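# Set all cartons flat on the low platform with two arms

## Task

Place every carton on the low platform lying flat, with none stacked on another and none sticking out past the platform's edges, and with each carton keeping the face that was on top at the start still on top.

## Robot and tools

Robot: two seven-joint arms, left_arm and right_arm, each ending in a vacuum cup rather than fingers. The controlled point of each arm is the cup point, the middle of the suction cup's rim, and the cup points along that point's own +z axis. About 3 cm behind the rim the tool body and its camera widen to roughly 9 cm sideways, so leave room around it. Both bases sit on tilted plates fixed to a shared frame behind the arms. Calibrated bases: left_arm at (-0.012, +0.154, +0.080) m, quat_wxyz (+0.998, -0.053, +0.024, +0.004); right_arm at (-0.048, -0.339, +0.080) m, quat_wxyz (+0.998, +0.054, +0.022, -0.025).

Frame: every pose, target and reading uses the scene frame. Origin at table height, halfway between the arms; +x reaches out over the table, +z points up, and left_arm is on the +y side (this has nothing to do with left or right in the images). Reported positions may be wrong by a few centimetres, worse at long reach.

Row layout: every arm command is one row of 16 plain numbers covering both arms, even if only one moves: left_arm x, y, z (metres), qw, qx, qy, qz (unit quaternion, w first), left suction; then the same eight for right_arm. These are absolute cup point poses in the scene frame, not offsets. The suction value is in [-1, 1]; above 0.01 means on, 0.01 or lower means off, and it persists. To leave an arm alone, repeat its last reported pose and the suction value last sent (a 0 is itself an off command). To hold an orientation steady, resend the same quaternion every row rather than copying a drifted reading.

execute_actions(actions, cameras): actions is a list of actions; each action is a table of up to 15 rows, one row per 1/30 s step, and a short table repeats its final row to fill 15 steps. Every target must lie within 0.6 m of the cup point's position at the start of that action, measured along each of the cup point's axes, or the action is rejected for both arms; if the first action fails against the latest reported state, the whole call is rejected. An empty list just returns state and images. The controller limits each step's commanded orientation to 32 degrees from the measured one and may not reach the pose in one action; the result's Hand target line shows where the arm is actually being driven, so send the remainder next.

move(target, speed, blend, blocking, cameras): target is one 16-number row or a list of up to 15 rows (absolute poses plus suction numbers, no 0.6 m limit). The cup points travel straight lines, all arriving together, at least 0.5 s and at most 10 s. speed is in m/s, 0.002 to 0.5, default 0.25 (turning capped at twice that in rad/s and at 0.873 rad/s); one value, or one per target. blend in m rounds corners between listed targets; 0 by default. blocking=false returns after about 0.5 s while the motion continues; a new move replaces a running one. Paths ignore obstacles and the other arm. Suction changes in the first target are sent at the start; in later targets they are applied once all arms are at rest there. The result adds a move: line (done, off_target, moving, held, fault, and limits such as paced or held). done means at rest within 3 mm and 2 degrees.

wait(seconds 0 to 10): lets time pass with the last commands held. stop: brakes a running move. zoom_image(camera, region [x0, y0, x1, y1] in pixels, at most 504 by 504): enlarges part of the latest image from cam_high, cam_left_wrist or cam_right_wrist (each 896x504). clear_fault(arm): clears a reported torque fault on left_arm or right_arm. finished_scene(scene): ends the current scene, given its number; irreversible, and the cartons must stay in place without the robot.

Results: cup point end_effector_position and end_effector_quat_wxyz, Hand target, Tool commands, suction_measured (about 0 with no seal, 0.83 or more when airtight), part_present (1 from 0.50, back to 0 below 0.45), joint positions, velocities (may say within noise), joint torques, flange force in the tool's own axes (no reading near singular poses), motor temperatures, and step-by-step positions for execute_actions calls.

Gripping: turn suction on and press the 41 mm rim fully onto a flat, smooth carton face away from edges, seams or holes. Under vacuum the cup shortens, so the carton sits up to about 16 mm nearer the tool. To release, lower the carton until it rests on the platform, switch suction off, and move the tool at least 22 mm away. A cup sealed on the table pins the tool until suction is off. Keep each carton's top face up.

Avoid: dropping cartons, letting go while they move, fast impacts, pressing targets past a firm contact (arms are stiff and a few millimetres pushes hard), arms colliding with each other, anything leaving the table. Torque limits are 104.5 N m for the four big joints and 51.3 N m for the wrist ones, but the wrist motors really give only about 22 N m, so contact plus load can make them yield. Sensor overload or a joint off its plan by 5 degrees stops the arm until clear_fault. Motors heat while holding loads, stretched or pushing; MOTOR HOT shows from 60 °C, and at 75 °C the arm sinks and stops for 30 to 60 s. Large cup point turns can swing the elbow. Loose objects may occasionally be nudged by outside pushes.

Each tool is called after "Request:" by a JSON object that holds its "op" and its "data".

## Session

Request:
{"op": "execute_actions", "data": {"actions": []}}

Scene clock: 0.00 s.
left_arm: end_effector_position=(+0.4725, +0.4472, +0.1480) suction_measured=0.00 part_present=0 end_effector_quat_wxyz=(+0.256, -0.528, +0.804, -0.098) | right_arm: end_effector_position=(+0.4495, -0.5123, +0.1554) suction_measured=0.00 part_present=0 end_effector_quat_wxyz=(-0.120, +0.962, -0.242, -0.024)
Joint positions: left_arm=[-1.147 0.614 0.659 2.096 1.089 -0.173 2.439] | right_arm=[-0.188 0.857 0.924 1.533 -0.864 1.208 0.511]
Joint velocities: within noise
Joint torques (N m): no reading
Motor temperatures (°C): left_arm=[32 36 27 34 34 35 42] | right_arm=[32 35 30 33 44 32 42]
Flange force (N): no reading
Hand target: left_arm +0.4725, +0.4472, +0.1480; +0.256, -0.528, +0.804, -0.098 | right_arm +0.4495, -0.5123, +0.1554; -0.120, +0.962, -0.242, -0.024
Tool commands: left_gripper/suction=+0.0 right_gripper/suction=+0.0

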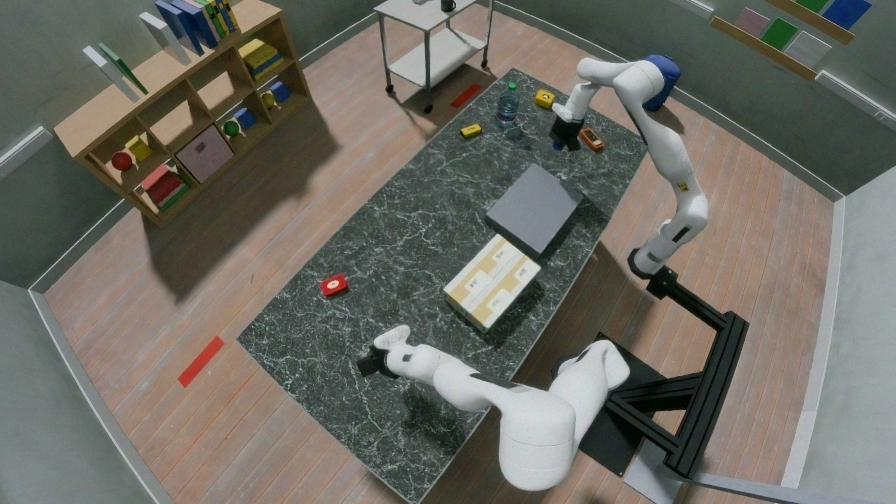

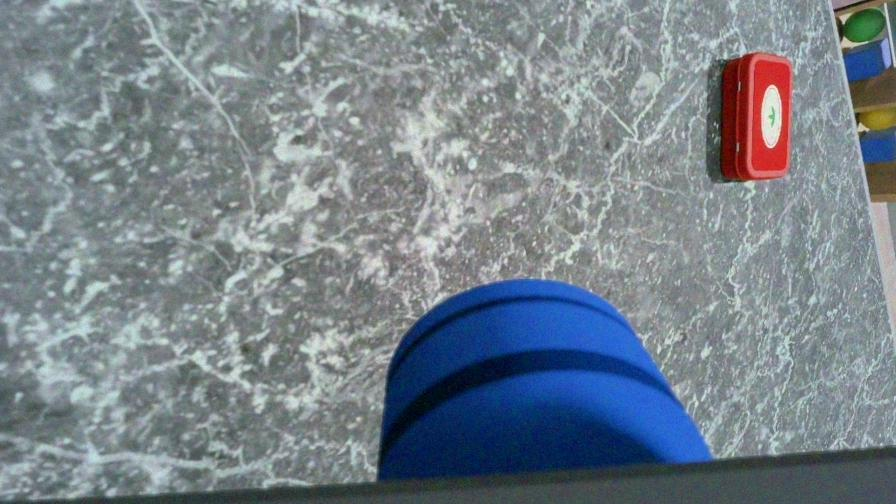

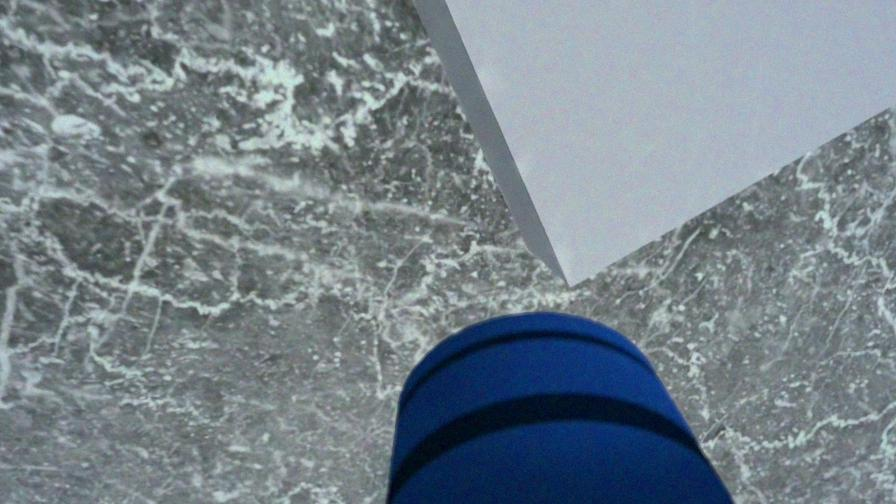

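Request:
{"op": "zoom_image", "data": {"camera": "cam_high", "region": [420, 140, 620, 340]}}

Request:
{"op": "zoom_image", "data": {"camera": "cam_high", "region": [440, 220, 560, 340]}}

Request:
{"op": "zoom_image", "data": {"camera": "cam_high", "region": [430, 60, 650, 180]}}

Scaled by 2.520 from the camera's 896x504 image, which has a finer 1280x720 frame.

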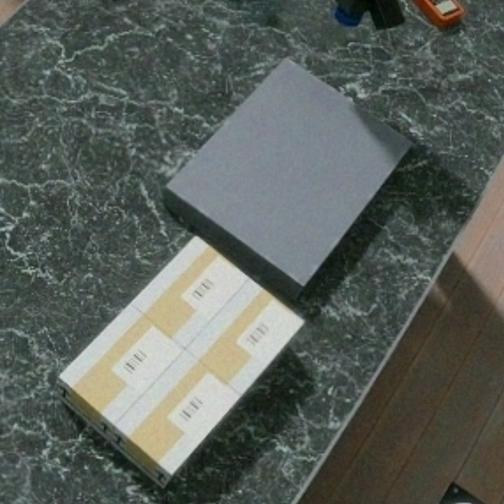

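Scaled by 4.200 from the camera's 896x504 image, which has a finer 1280x720 frame.

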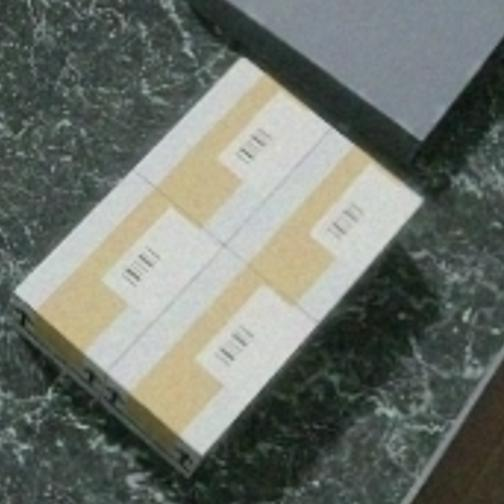

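Scaled by 2.291 from the camera's 896x504 image, which has a finer 1280x720 frame.

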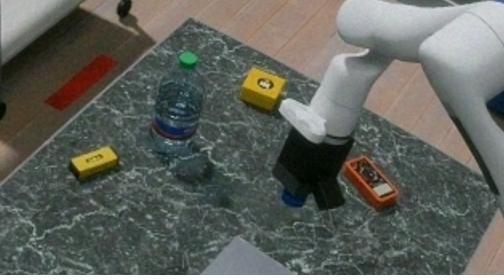

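Request:
{"op": "zoom_image", "data": {"camera": "cam_high", "region": [320, 250, 480, 450]}}

Request:
{"op": "zoom_image", "data": {"camera": "cam_high", "region": [520, 60, 680, 200]}}

Scaled by 2.520 from the camera's 896x504 image, which has a finer 1280x720 frame.

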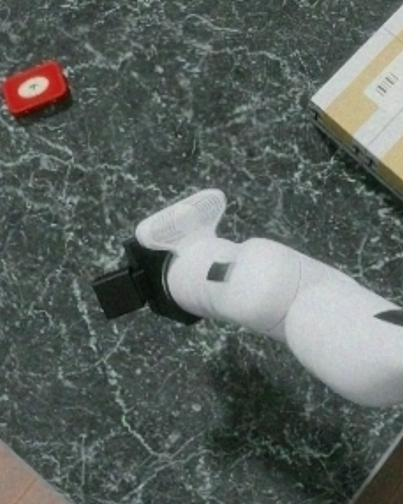

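Scaled by 3.150 from the camera's 896x504 image, which has a finer 1280x720 frame.

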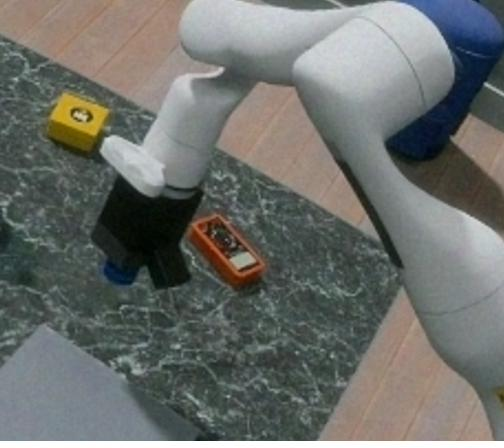

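Request:
{"op": "move", "data": {"target": [0.4725, 0.4472, 0.1480, 0.256, -0.528, 0.804, -0.098, 0, 0.42, -0.36, 0.42, 0, 0.9713, -0.2377, 0, 0], "speed": 0.2}}

Scene clock: 85.00 s.
left_arm: end_effector_position=(+0.4725, +0.4472, +0.1480) suction_measured=0.00 part_present=0 end_effector_quat_wxyz=(+0.256, -0.528, +0.804, -0.098) | right_arm: end_effector_position=(+0.4200, -0.3600, +0.4200) suction_measured=0.00 part_present=0 end_effector_quat_wxyz=(+0.000, +0.971, -0.238, +0.000)
Joint positions: left_arm=[-1.143 0.612 0.654 2.095 1.094 -0.169 2.437] | right_arm=[-0.934 0.541 1.293 1.308 -0.431 1.583 -0.158]
Joint torques (N m): left_arm=[0.18 -16.67 3.71 -5.82 -0.07 0.25 -0.17] | right_arm=[-1.6 -12.31 4.6 -8.35 0.65 -0.06 0.46]
Flange force (N): left_arm=no reading | right_arm=[0.6 -2.0 1.3]
Hand target: left_arm +0.4725, +0.4472, +0.1480; +0.256, -0.528, +0.804, -0.098 | right_arm +0.4200, -0.3600, +0.4200; +0.000, +0.971, -0.238, +0.000
Off the commanded pose: left_arm 0.000 m, 0 deg | right_arm 0.000 m, 0 deg.
move: done

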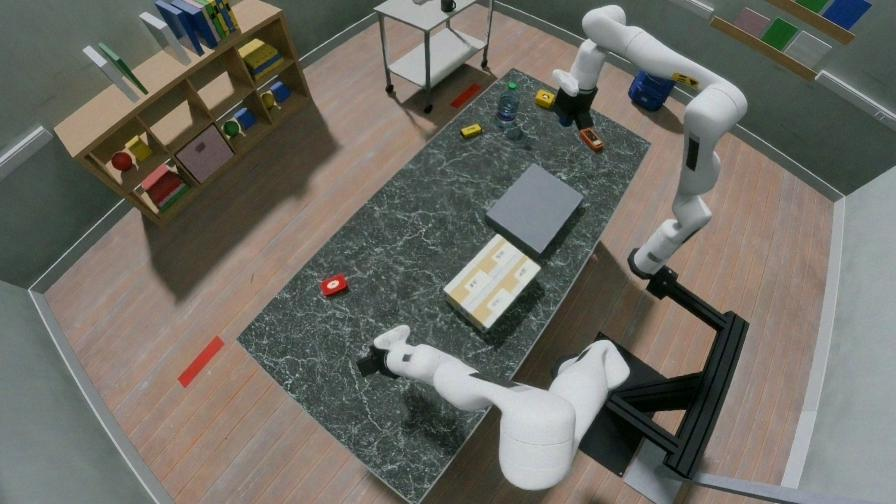

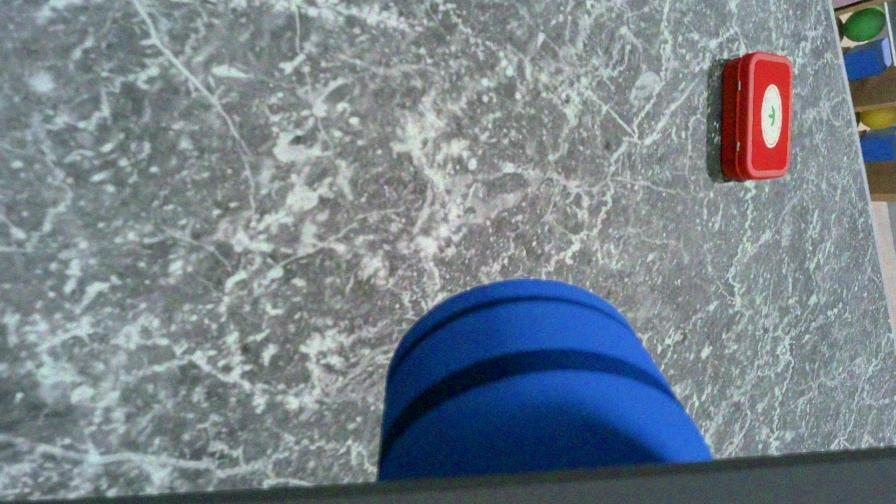

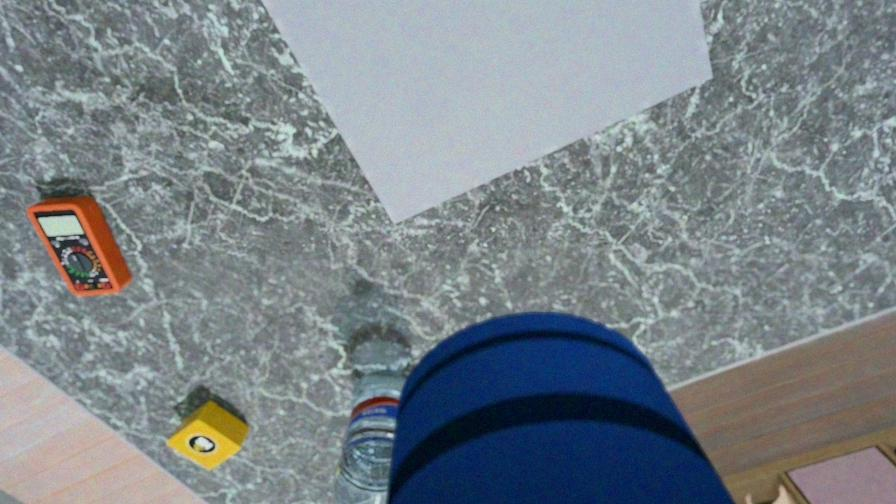

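Request:
{"op": "zoom_image", "data": {"camera": "cam_right_wrist", "region": [344, 173, 444, 273]}}

Request:
{"op": "zoom_image", "data": {"camera": "cam_right_wrist", "region": [662, 26, 762, 126]}}

Request:
{"op": "move", "data": {"target": [0.4725, 0.4472, 0.1480, 0.256, -0.528, 0.804, -0.098, 0, 0.42, -0.46, 0.42, 0, 0.9713, -0.2377, 0, 0], "speed": 0.2, "cameras": ["cam_right_wrist", "cam_high"]}}

Scaled by 5.040 from the camera's 896x504 image, which has a finer 1280x720 frame.

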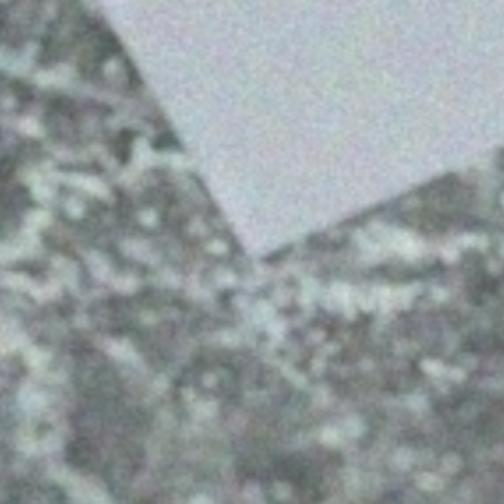

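Scaled by 5.040 from the camera's 896x504 image, which has a finer 1280x720 frame.

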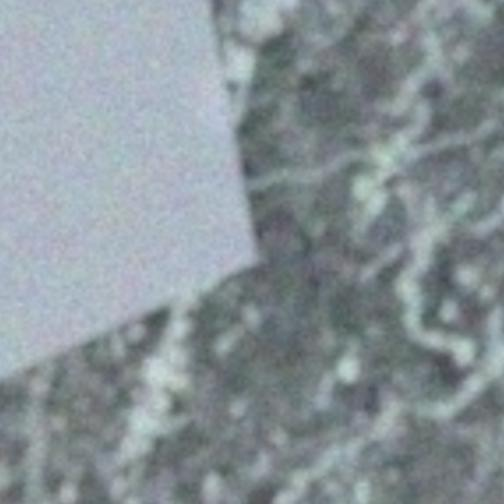

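Scene clock: 101.37 s.
left_arm: end_effector_position=(+0.4725, +0.4472, +0.1480) suction_measured=0.00 part_present=0 end_effector_quat_wxyz=(+0.256, -0.528, +0.804, -0.098) | right_arm: end_effector_position=(+0.4200, -0.4600, +0.4200) suction_measured=0.00 part_present=0 end_effector_quat_wxyz=(+0.000, +0.971, -0.238, +0.000)
Joint positions: left_arm=[-1.143 0.612 0.654 2.095 1.094 -0.169 2.437] | right_arm=[-0.693 0.518 1.257 1.276 -0.42 1.587 0.038]
Joint torques (N m): left_arm=[0.07 -16.69 3.68 -5.84 -0.08 0.23 -0.17] | right_arm=[-1.51 -12.57 4.46 -8.37 0.68 -0.08 0.46]
Flange force (N): left_arm=no reading | right_arm=[0.8 -1.6 1.0]
Hand target: left_arm +0.4725, +0.4472, +0.1480; +0.256, -0.528, +0.804, -0.098 | right_arm +0.4200, -0.4600, +0.4200; +0.000, +0.971, -0.238, +0.000
Off the commanded pose: left_arm 0.000 m, 0 deg | right_arm 0.000 m, 0 deg.
move: done
Images, in order (width x height): cam_high 896x504, cam_right_wrist 896x504.

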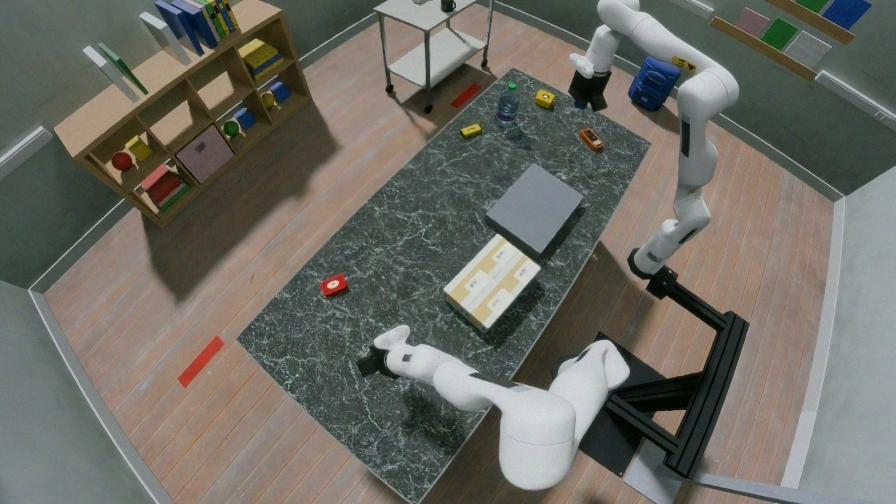

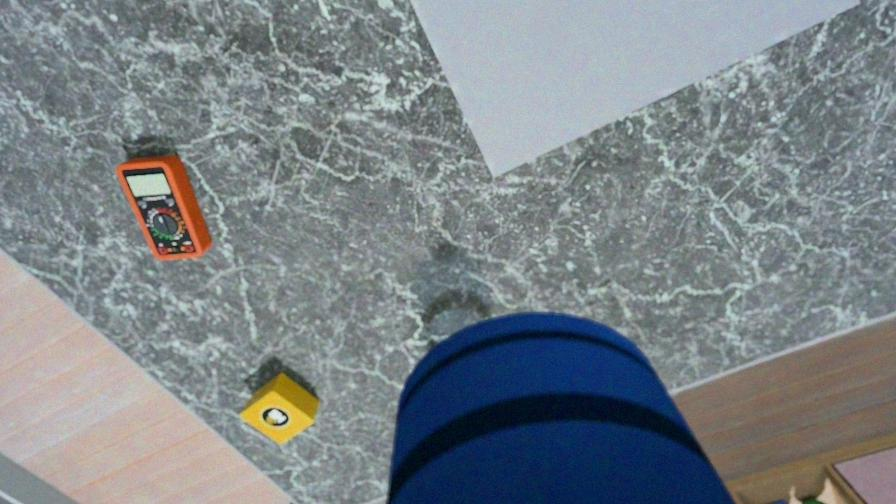

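Request:
{"op": "zoom_image", "data": {"camera": "cam_right_wrist", "region": [445, 127, 545, 227]}}

Request:
{"op": "zoom_image", "data": {"camera": "cam_right_wrist", "region": [350, 284, 770, 504]}}

Request:
{"op": "move", "data": {"target": [0.4725, 0.4472, 0.1480, 0.256, -0.528, 0.804, -0.098, 0, 0.42, -0.46, 0.25, 0, 0.9713, -0.2377, 0, 0], "speed": 0.2, "cameras": ["cam_right_wrist", "cam_high"]}}

Scaled by 5.040 from the camera's 896x504 image, which has a finer 1280x720 frame.

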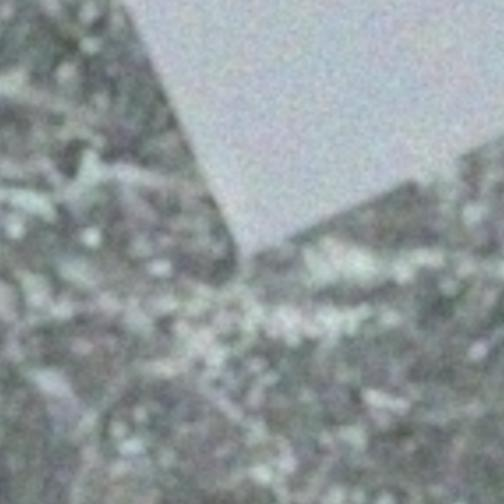

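Scaled by 1.200 from the camera's 896x504 image, which has a finer 1280x720 frame.

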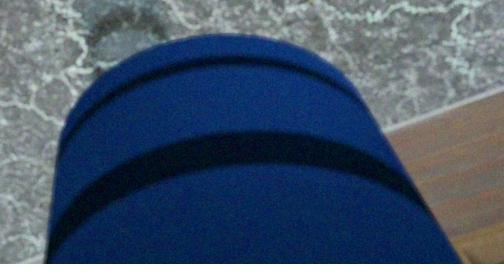

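Scene clock: 119.17 s.
left_arm: end_effector_position=(+0.4725, +0.4472, +0.1480) suction_measured=0.00 part_present=0 end_effector_quat_wxyz=(+0.256, -0.528, +0.804, -0.098) | right_arm: end_effector_position=(+0.4200, -0.4600, +0.2500) suction_measured=0.00 part_present=0 end_effector_quat_wxyz=(+0.000, +0.971, -0.238, +0.000)
Joint positions: left_arm=[-1.143 0.612 0.654 2.095 1.094 -0.169 2.437] | right_arm=[-0.634 0.664 1.138 1.657 -0.571 1.138 0.188]
Joint torques (N m): left_arm=[0.05 -16.67 3.66 -5.84 -0.1 0.19 -0.15] | right_arm=[-1.58 -14.13 5.36 -7.1 0.72 -0.01 0.43]
Flange force (N): left_arm=no reading | right_arm=[-0.3 -1.4 2.1]
Hand target: left_arm +0.4725, +0.4472, +0.1480; +0.256, -0.528, +0.804, -0.098 | right_arm +0.4200, -0.4600, +0.2500; +0.000, +0.971, -0.238, +0.000
Off the commanded pose: left_arm 0.000 m, 0 deg | right_arm 0.000 m, 0 deg.
move: done
Images, in order (width x height): cam_high 896x504, cam_right_wrist 896x504.

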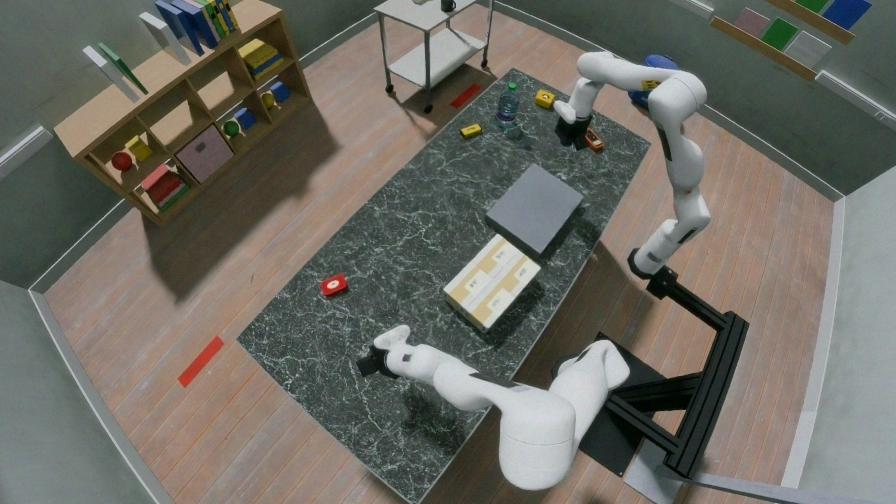

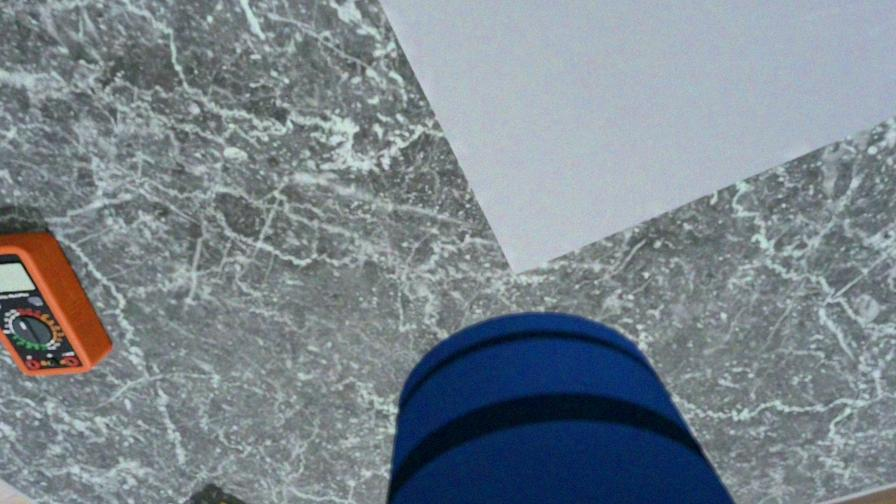

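Request:
{"op": "zoom_image", "data": {"camera": "cam_right_wrist", "region": [462, 222, 562, 322]}}

Request:
{"op": "move", "data": {"target": [0.44, 0.12, 0.40, 0, -0.549, 0.836, 0, 0, 0.42, -0.46, 0.25, 0, 0.9713, -0.2377, 0, 0], "speed": 0.2, "cameras": ["cam_left_wrist", "cam_high"]}}

Scaled by 5.040 from the camera's 896x504 image, which has a finer 1280x720 frame.

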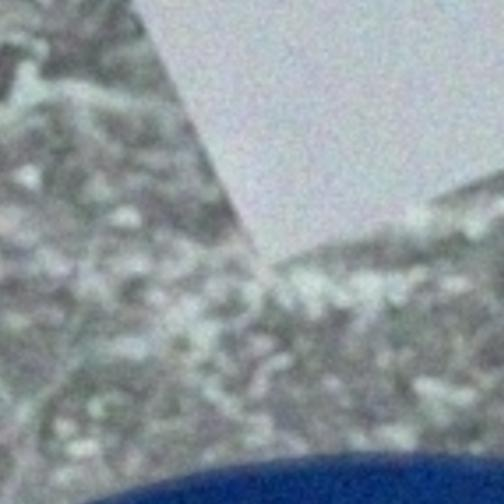

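Scene clock: 204.73 s.
left_arm: end_effector_position=(+0.4400, +0.1200, +0.4000) suction_measured=0.00 part_present=0 end_effector_quat_wxyz=(+0.000, -0.549, +0.836, +0.000) | right_arm: end_effector_position=(+0.4200, -0.4600, +0.2500) suction_measured=0.00 part_present=0 end_effector_quat_wxyz=(+0.000, +0.971, -0.238, +0.000)
Joint positions: left_arm=[-0.447 0.41 0.995 1.408 2.684 -1.518 1.692] | right_arm=[-0.634 0.664 1.138 1.657 -0.571 1.138 0.188]
Joint torques (N m): left_arm=[0.8 -15.08 3.42 -9.07 0.12 0.17 -0.2] | right_arm=[-1.6 -14.18 5.39 -7.04 0.7 -0.03 0.45]
Flange force (N): left_arm=[2.6 -2.0 3.3] | right_arm=[0.1 -1.5 2.0]
Hand target: left_arm +0.4400, +0.1200, +0.4000; +0.000, -0.549, +0.836, +0.000 | right_arm +0.4200, -0.4600, +0.2500; +0.000, +0.971, -0.238, +0.000
Off the commanded pose: left_arm 0.000 m, 0 deg | right_arm 0.000 m, 0 deg.
move: done
Images, in order (width x height): cam_high 896x504, cam_left_wrist 896x504.

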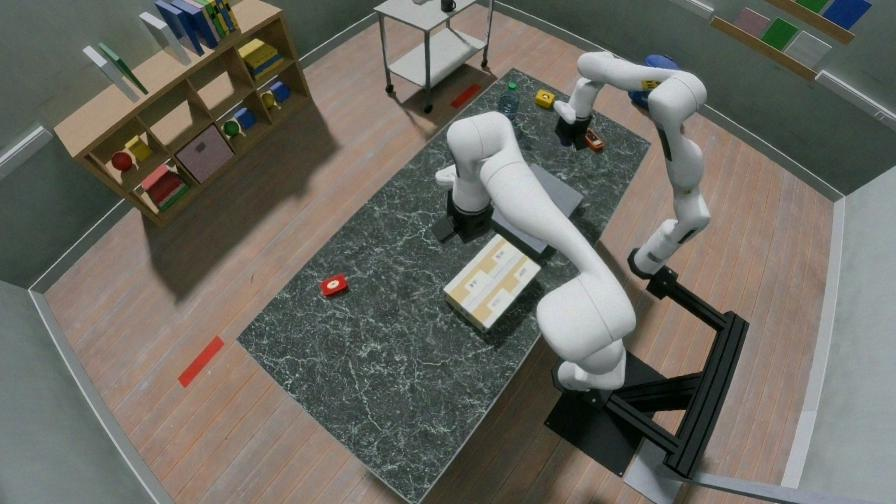

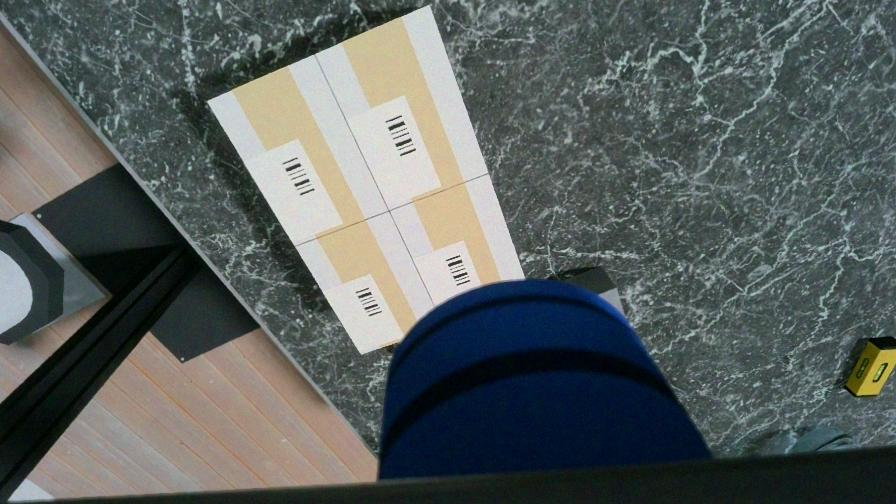

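Request:
{"op": "zoom_image", "data": {"camera": "cam_left_wrist", "region": [190, 0, 550, 370]}}

Scaled by 1.362 from the camera's 896x504 image, which has a finer 1280x720 frame.

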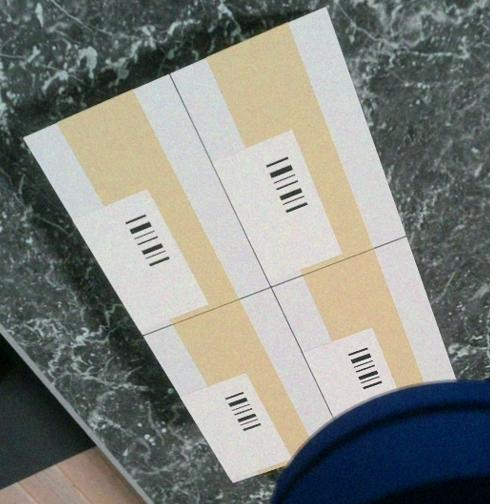

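Request:
{"op": "zoom_image", "data": {"camera": "cam_left_wrist", "region": [340, 161, 440, 261]}}

Request:
{"op": "move", "data": {"target": [0.34, 0.12, 0.40, 0, -0.549, 0.836, 0, 0, 0.42, -0.46, 0.25, 0, 0.9713, -0.2377, 0, 0], "speed": 0.2, "cameras": ["cam_left_wrist"]}}

Request:
{"op": "zoom_image", "data": {"camera": "cam_left_wrist", "region": [340, 0, 700, 360]}}

Scaled by 5.040 from the camera's 896x504 image, which has a finer 1280x720 frame.

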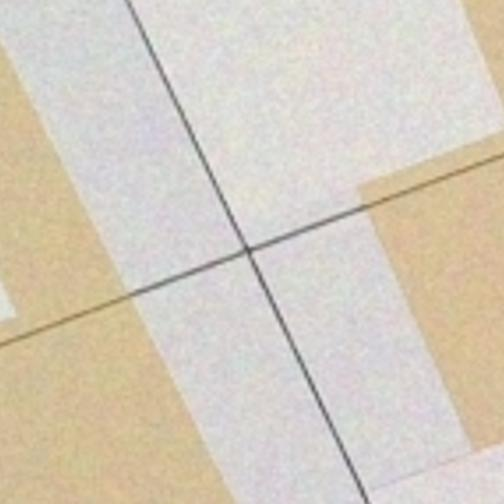

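Scene clock: 281.17 s.
left_arm: end_effector_position=(+0.3400, +0.1200, +0.4000) suction_measured=0.00 part_present=0 end_effector_quat_wxyz=(+0.000, -0.549, +0.836, +0.000) | right_arm: end_effector_position=(+0.4200, -0.4600, +0.2500) suction_measured=0.00 part_present=0 end_effector_quat_wxyz=(+0.000, +0.971, -0.238, +0.000)
Joint positions: left_arm=[-0.715 0.091 1.068 1.704 2.943 -1.389 1.54] | right_arm=[-0.634 0.664 1.138 1.657 -0.571 1.138 0.188]
Joint torques (N m): left_arm=[0.41 -8.18 1.2 -9.57 0.15 0.19 -0.18] | right_arm=[-1.56 -14.17 5.4 -7.04 0.68 -0.02 0.44]
Flange force (N): left_arm=[2.8 -6.3 4.0] | right_arm=[-0.1 -1.5 2.0]
Hand target: left_arm +0.3400, +0.1200, +0.4000; +0.000, -0.549, +0.836, +0.000 | right_arm +0.4200, -0.4600, +0.2500; +0.000, +0.971, -0.238, +0.000
Off the commanded pose: left_arm 0.000 m, 0 deg | right_arm 0.000 m, 0 deg.
move: done
Images, in order (width x height): cam_left_wrist 896x504.

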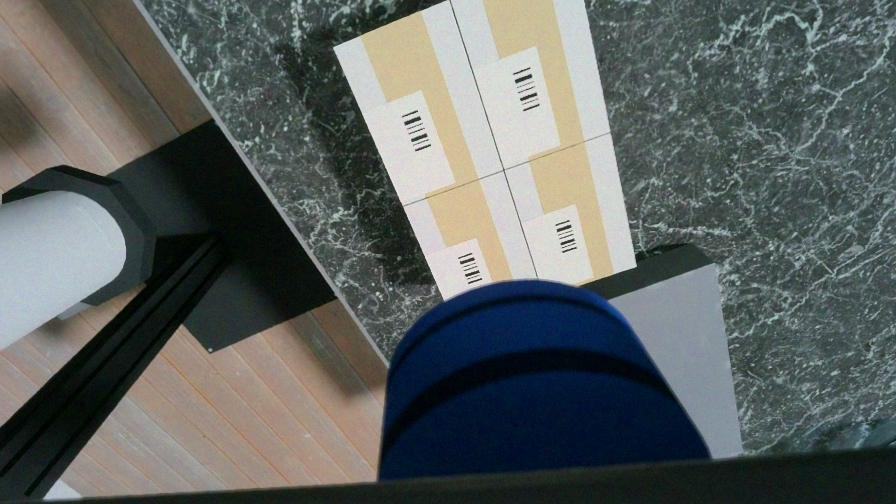

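Scaled by 1.400 from the camera's 896x504 image, which has a finer 1280x720 frame.

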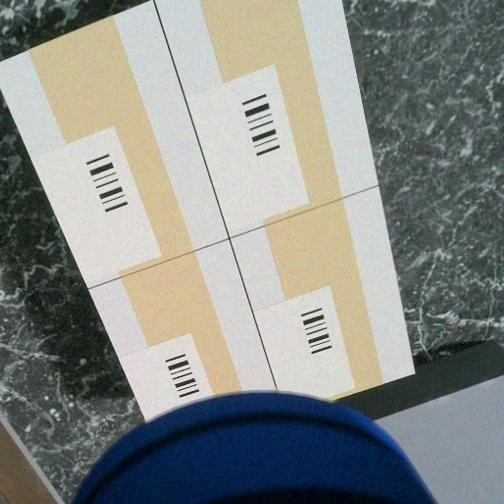

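Request:
{"op": "move", "data": {"target": [0.34, 0.12, 0.25, 0, -0.549, 0.836, 0, 0, 0.42, -0.46, 0.25, 0, 0.9713, -0.2377, 0, 0], "speed": 0.2, "cameras": ["cam_left_wrist"]}}

Request:
{"op": "zoom_image", "data": {"camera": "cam_left_wrist", "region": [380, 0, 740, 360]}}

Scene clock: 291.83 s.
left_arm: end_effector_position=(+0.3400, +0.1200, +0.2500) suction_measured=0.00 part_present=0 end_effector_quat_wxyz=(+0.000, -0.549, +0.836, +0.000) | right_arm: end_effector_position=(+0.4200, -0.4600, +0.2500) suction_measured=0.00 part_present=0 end_effector_quat_wxyz=(+0.000, +0.971, -0.238, +0.000)
Joint positions: left_arm=[-0.558 0.331 0.971 2.038 2.663 -0.964 1.826] | right_arm=[-0.634 0.664 1.138 1.657 -0.571 1.138 0.188]
Joint torques (N m): left_arm=[0.59 -11.17 2.55 -7.55 0.16 0.11 -0.16] | right_arm=[-1.59 -14.18 5.39 -7.04 0.67 -0.02 0.44]
Flange force (N): left_arm=[3.0 -1.4 4.9] | right_arm=[0.0 -1.5 2.0]
Hand target: left_arm +0.3400, +0.1200, +0.2500; +0.000, -0.549, +0.836, +0.000 | right_arm +0.4200, -0.4600, +0.2500; +0.000, +0.971, -0.238, +0.000
Off the commanded pose: left_arm 0.000 m, 0 deg | right_arm 0.000 m, 0 deg.
move: done
Images, in order (width x height): cam_left_wrist 896x504.

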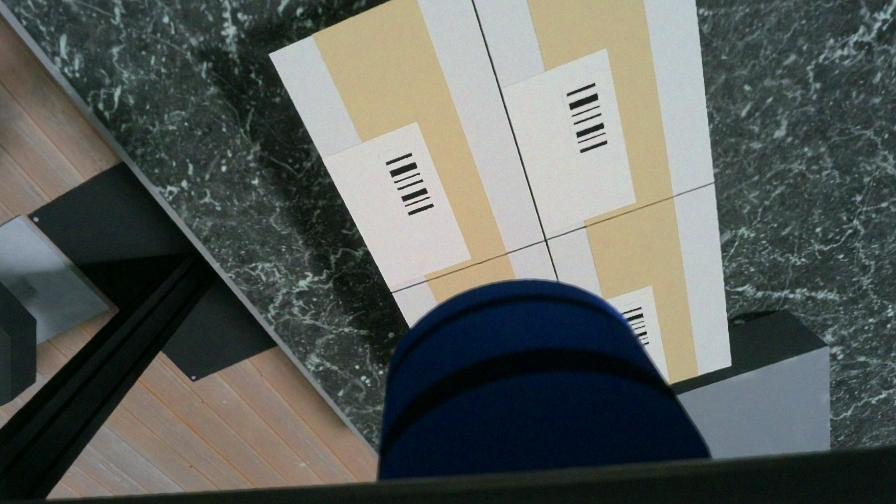

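Scaled by 1.400 from the camera's 896x504 image, which has a finer 1280x720 frame.

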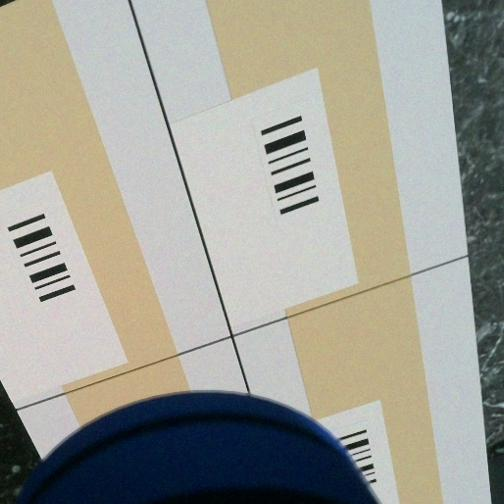

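Request:
{"op": "move", "data": {"target": [0.3675, 0.0713, 0.16, 0, -0.549, 0.836, 0, 0, 0.42, -0.46, 0.25, 0, 0.9713, -0.2377, 0, 0], "speed": 0.15, "cameras": ["cam_left_wrist", "cam_high"]}}

Request:
{"op": "zoom_image", "data": {"camera": "cam_left_wrist", "region": [360, 130, 760, 480]}}

Scene clock: 344.77 s.
left_arm: end_effector_position=(+0.3675, +0.0713, +0.1600) suction_measured=0.00 part_present=0 end_effector_quat_wxyz=(+0.000, -0.549, +0.836, +0.000) | right_arm: end_effector_position=(+0.4200, -0.4600, +0.2500) suction_measured=0.00 part_present=0 end_effector_quat_wxyz=(+0.000, +0.971, -0.238, +0.000)
Joint positions: left_arm=[-0.259 0.598 0.778 2.041 2.38 -0.809 2.159] | right_arm=[-0.634 0.664 1.138 1.657 -0.571 1.138 0.188]
Joint torques (N m): left_arm=[0.95 -15.07 3.59 -5.9 0.1 0.11 -0.16] | right_arm=[-1.58 -14.14 5.39 -7.04 0.7 -0.02 0.45]
Flange force (N): left_arm=[2.9 1.4 3.9] | right_arm=[0.0 -1.5 2.0]
Hand target: left_arm +0.3675, +0.0713, +0.1600; +0.000, -0.549, +0.836, +0.000 | right_arm +0.4200, -0.4600, +0.2500; +0.000, +0.971, -0.238, +0.000
Off the commanded pose: left_arm 0.000 m, 0 deg | right_arm 0.000 m, 0 deg.
move: done
Images, in order (width x height): cam_high 896x504, cam_left_wrist 896x504.

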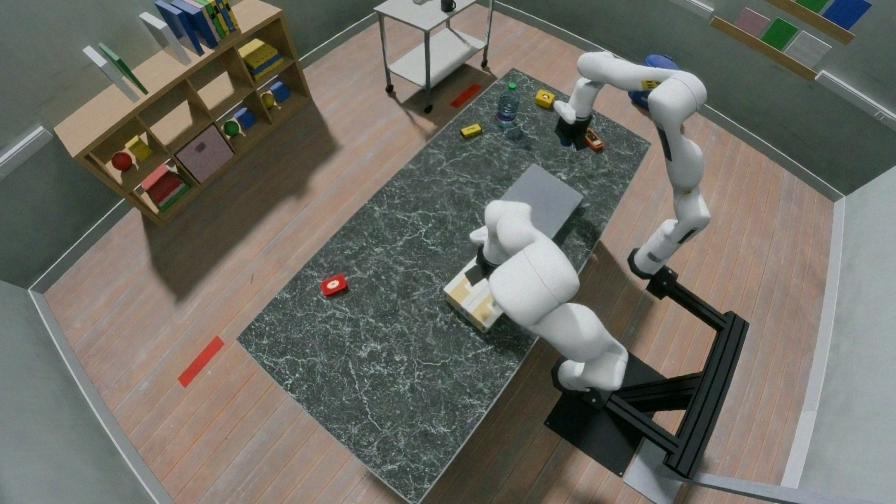

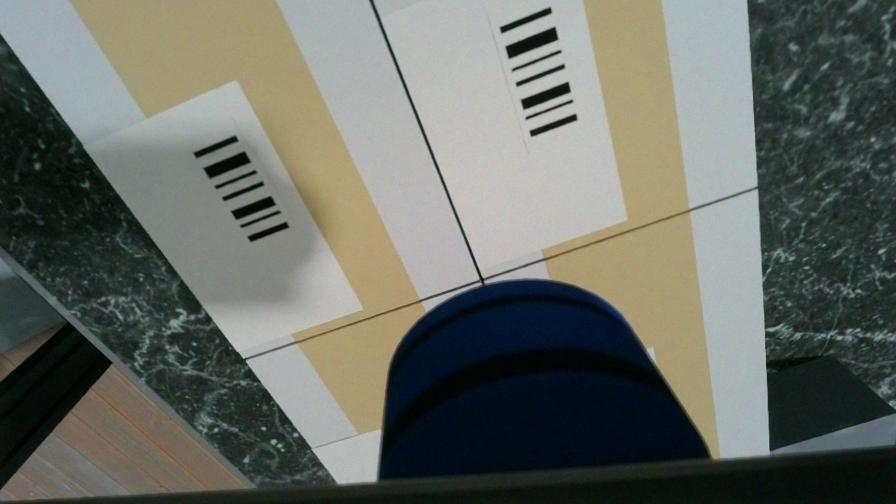

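Scaled by 1.260 from the camera's 896x504 image, which has a finer 1280x720 frame.

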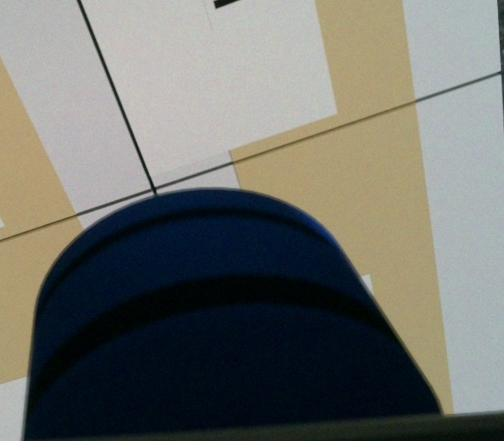

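Request:
{"op": "move", "data": {"target": [0.3625, 0.0590, 0.12, 0, -0.549, 0.836, 0, 0, 0.42, -0.46, 0.25, 0, 0.9713, -0.2377, 0, 0], "speed": 0.1, "cameras": ["cam_left_wrist"]}}

Request:
{"op": "zoom_image", "data": {"camera": "cam_left_wrist", "region": [300, 130, 700, 480]}}

Scene clock: 404.70 s.
left_arm: end_effector_position=(+0.3625, +0.0590, +0.1200) suction_measured=0.00 part_present=0 end_effector_quat_wxyz=(+0.000, -0.549, +0.836, +0.000) | right_arm: end_effector_position=(+0.4200, -0.4600, +0.2500) suction_measured=0.00 part_present=0 end_effector_quat_wxyz=(+0.000, +0.971, -0.238, +0.000)
Joint positions: left_arm=[-0.171 0.677 0.687 2.076 2.269 -0.713 2.284] | right_arm=[-0.634 0.664 1.138 1.657 -0.571 1.138 0.188]
Joint torques (N m): left_arm=[1.04 -15.82 3.59 -4.98 0.17 0.11 -0.16] | right_arm=[-1.64 -14.2 5.38 -7 0.72 0.01 0.41]
Flange force (N): left_arm=[2.8 1.9 3.9] | right_arm=[0.3 -1.4 2.2]
Hand target: left_arm +0.3625, +0.0590, +0.1200; +0.000, -0.549, +0.836, +0.000 | right_arm +0.4200, -0.4600, +0.2500; +0.000, +0.971, -0.238, +0.000
Off the commanded pose: left_arm 0.000 m, 0 deg | right_arm 0.000 m, 0 deg.
move: done
Images, in order (width x height): cam_left_wrist 896x504.

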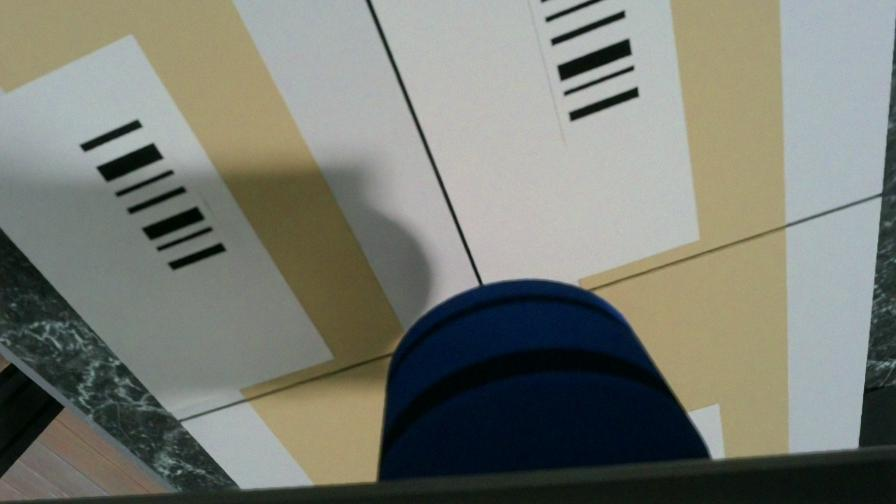

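Scaled by 1.260 from the camera's 896x504 image, which has a finer 1280x720 frame.

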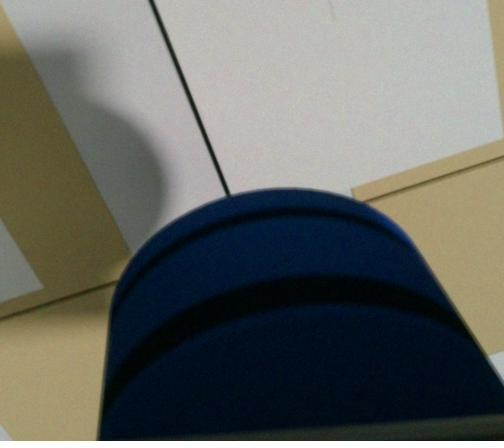

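Request:
{"op": "move", "data": {"target": [[0.3625, 0.0590, 0.22, 0, -0.549, 0.836, 0, 0, 0.36, -0.42, 0.40, 0, 0.9713, -0.2377, 0, 0], [0.42, 0.22, 0.25, 0, -0.549, 0.836, 0, 0, 0.27, -0.26, 0.45, 0, 0.9713, -0.2377, 0, 0]], "speed": 0.2, "blend": [0.03, 0], "cameras": ["cam_right_wrist", "cam_high"]}}

Scene clock: 450.40 s.
left_arm: end_effector_position=(+0.4200, +0.2200, +0.2500) suction_measured=0.00 part_present=0 end_effector_quat_wxyz=(+0.000, -0.549, +0.836, +0.000) | right_arm: end_effector_position=(+0.2700, -0.2600, +0.4500) suction_measured=0.00 part_present=0 end_effector_quat_wxyz=(+0.000, +0.971, -0.238, +0.000)
Joint positions: left_arm=[-0.718 0.471 0.922 1.807 2.586 -1.072 1.575] | right_arm=[-1.84 0.406 1.787 1.61 -0.288 1.577 -0.481]
Joint torques (N m): left_arm=[0.69 -14.79 3.66 -7.75 0.1 0.21 -0.2] | right_arm=[-0.95 -3.69 3.38 -8.81 0.67 -0.11 0.43]
Flange force (N): left_arm=[2.5 -1.1 3.8] | right_arm=[1.1 -4.2 1.5]
Hand target: left_arm +0.4200, +0.2200, +0.2500; +0.000, -0.549, +0.836, +0.000 | right_arm +0.2700, -0.2600, +0.4500; +0.000, +0.971, -0.238, +0.000
Off the commanded pose: left_arm 0.000 m, 0 deg | right_arm 0.000 m, 0 deg.
move: done
Images, in order (width x height): cam_high 896x504, cam_right_wrist 896x504.

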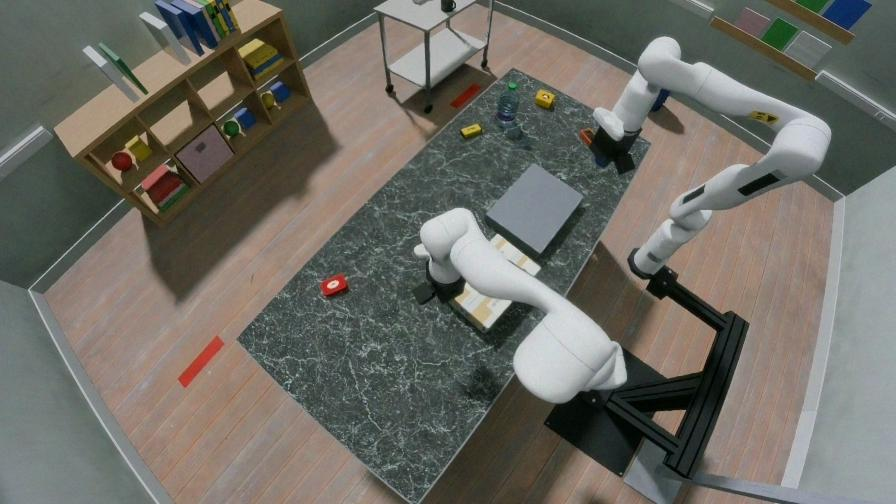

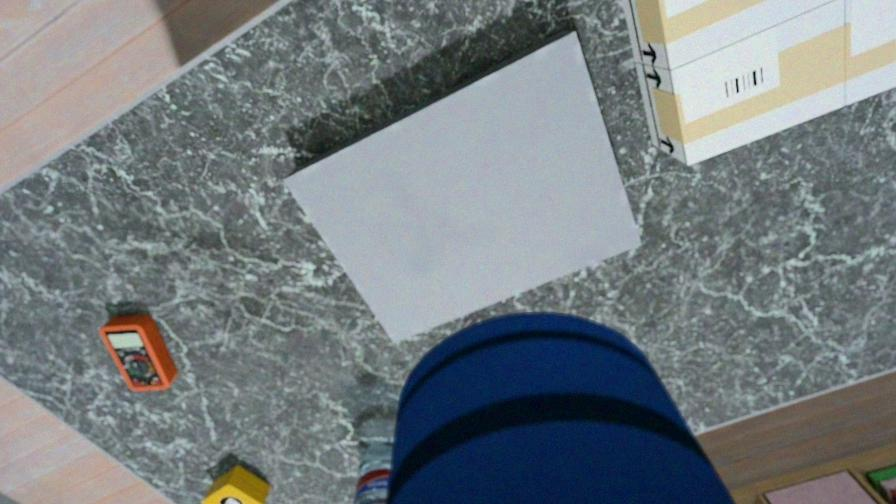

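Request:
{"op": "move", "data": {"target": [0.42, 0.22, 0.25, 0, -0.549, 0.836, 0, 0, 0.365, -0.307, 0.16, 0, 0.9713, -0.2377, 0, 0], "speed": 0.2, "cameras": ["cam_right_wrist", "cam_high"]}}

Scene clock: 488.07 s.
left_arm: end_effector_position=(+0.4200, +0.2200, +0.2500) suction_measured=0.00 part_present=0 end_effector_quat_wxyz=(+0.000, -0.549, +0.836, +0.000) | right_arm: end_effector_position=(+0.3650, -0.3070, +0.1600) suction_measured=0.00 part_present=0 end_effector_quat_wxyz=(+0.000, +0.971, -0.238, +0.000)
Joint positions: left_arm=[-0.718 0.471 0.922 1.807 2.586 -1.072 1.575] | right_arm=[-0.969 0.747 1.045 1.97 -0.731 0.837 0.019]
Joint torques (N m): left_arm=[0.69 -14.83 3.62 -7.78 0.07 0.17 -0.17] | right_arm=[-1.53 -13.5 5.16 -5.22 0.7 -0.03 0.42]
Flange force (N): left_arm=[2.5 -1.0 3.9] | right_arm=[-1.3 -1.3 3.1]
Hand target: left_arm +0.4200, +0.2200, +0.2500; +0.000, -0.549, +0.836, +0.000 | right_arm +0.3650, -0.3070, +0.1600; +0.000, +0.971, -0.238, +0.000
Off the commanded pose: left_arm 0.000 m, 0 deg | right_arm 0.000 m, 0 deg.
move: done
Images, in order (width x height): cam_high 896x504, cam_right_wrist 896x504.

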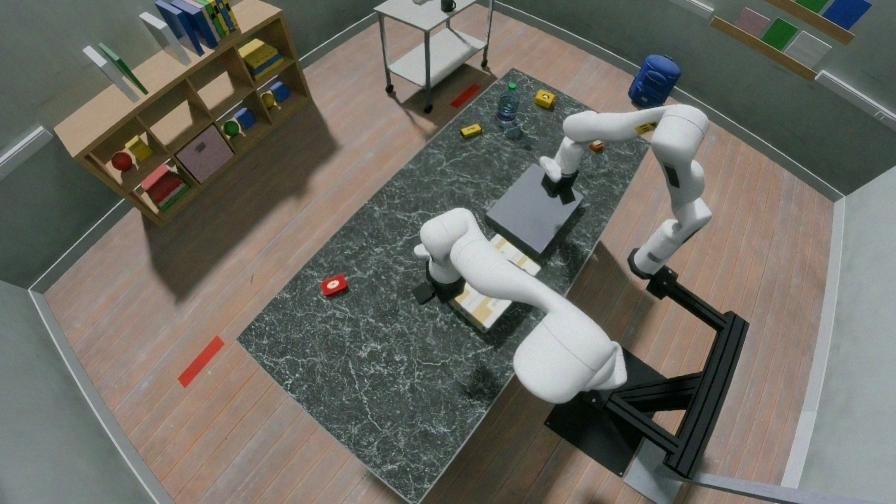

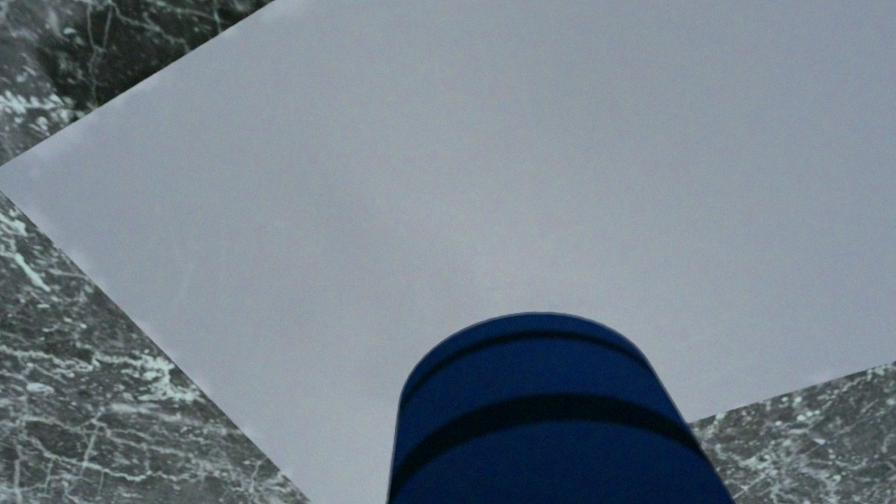

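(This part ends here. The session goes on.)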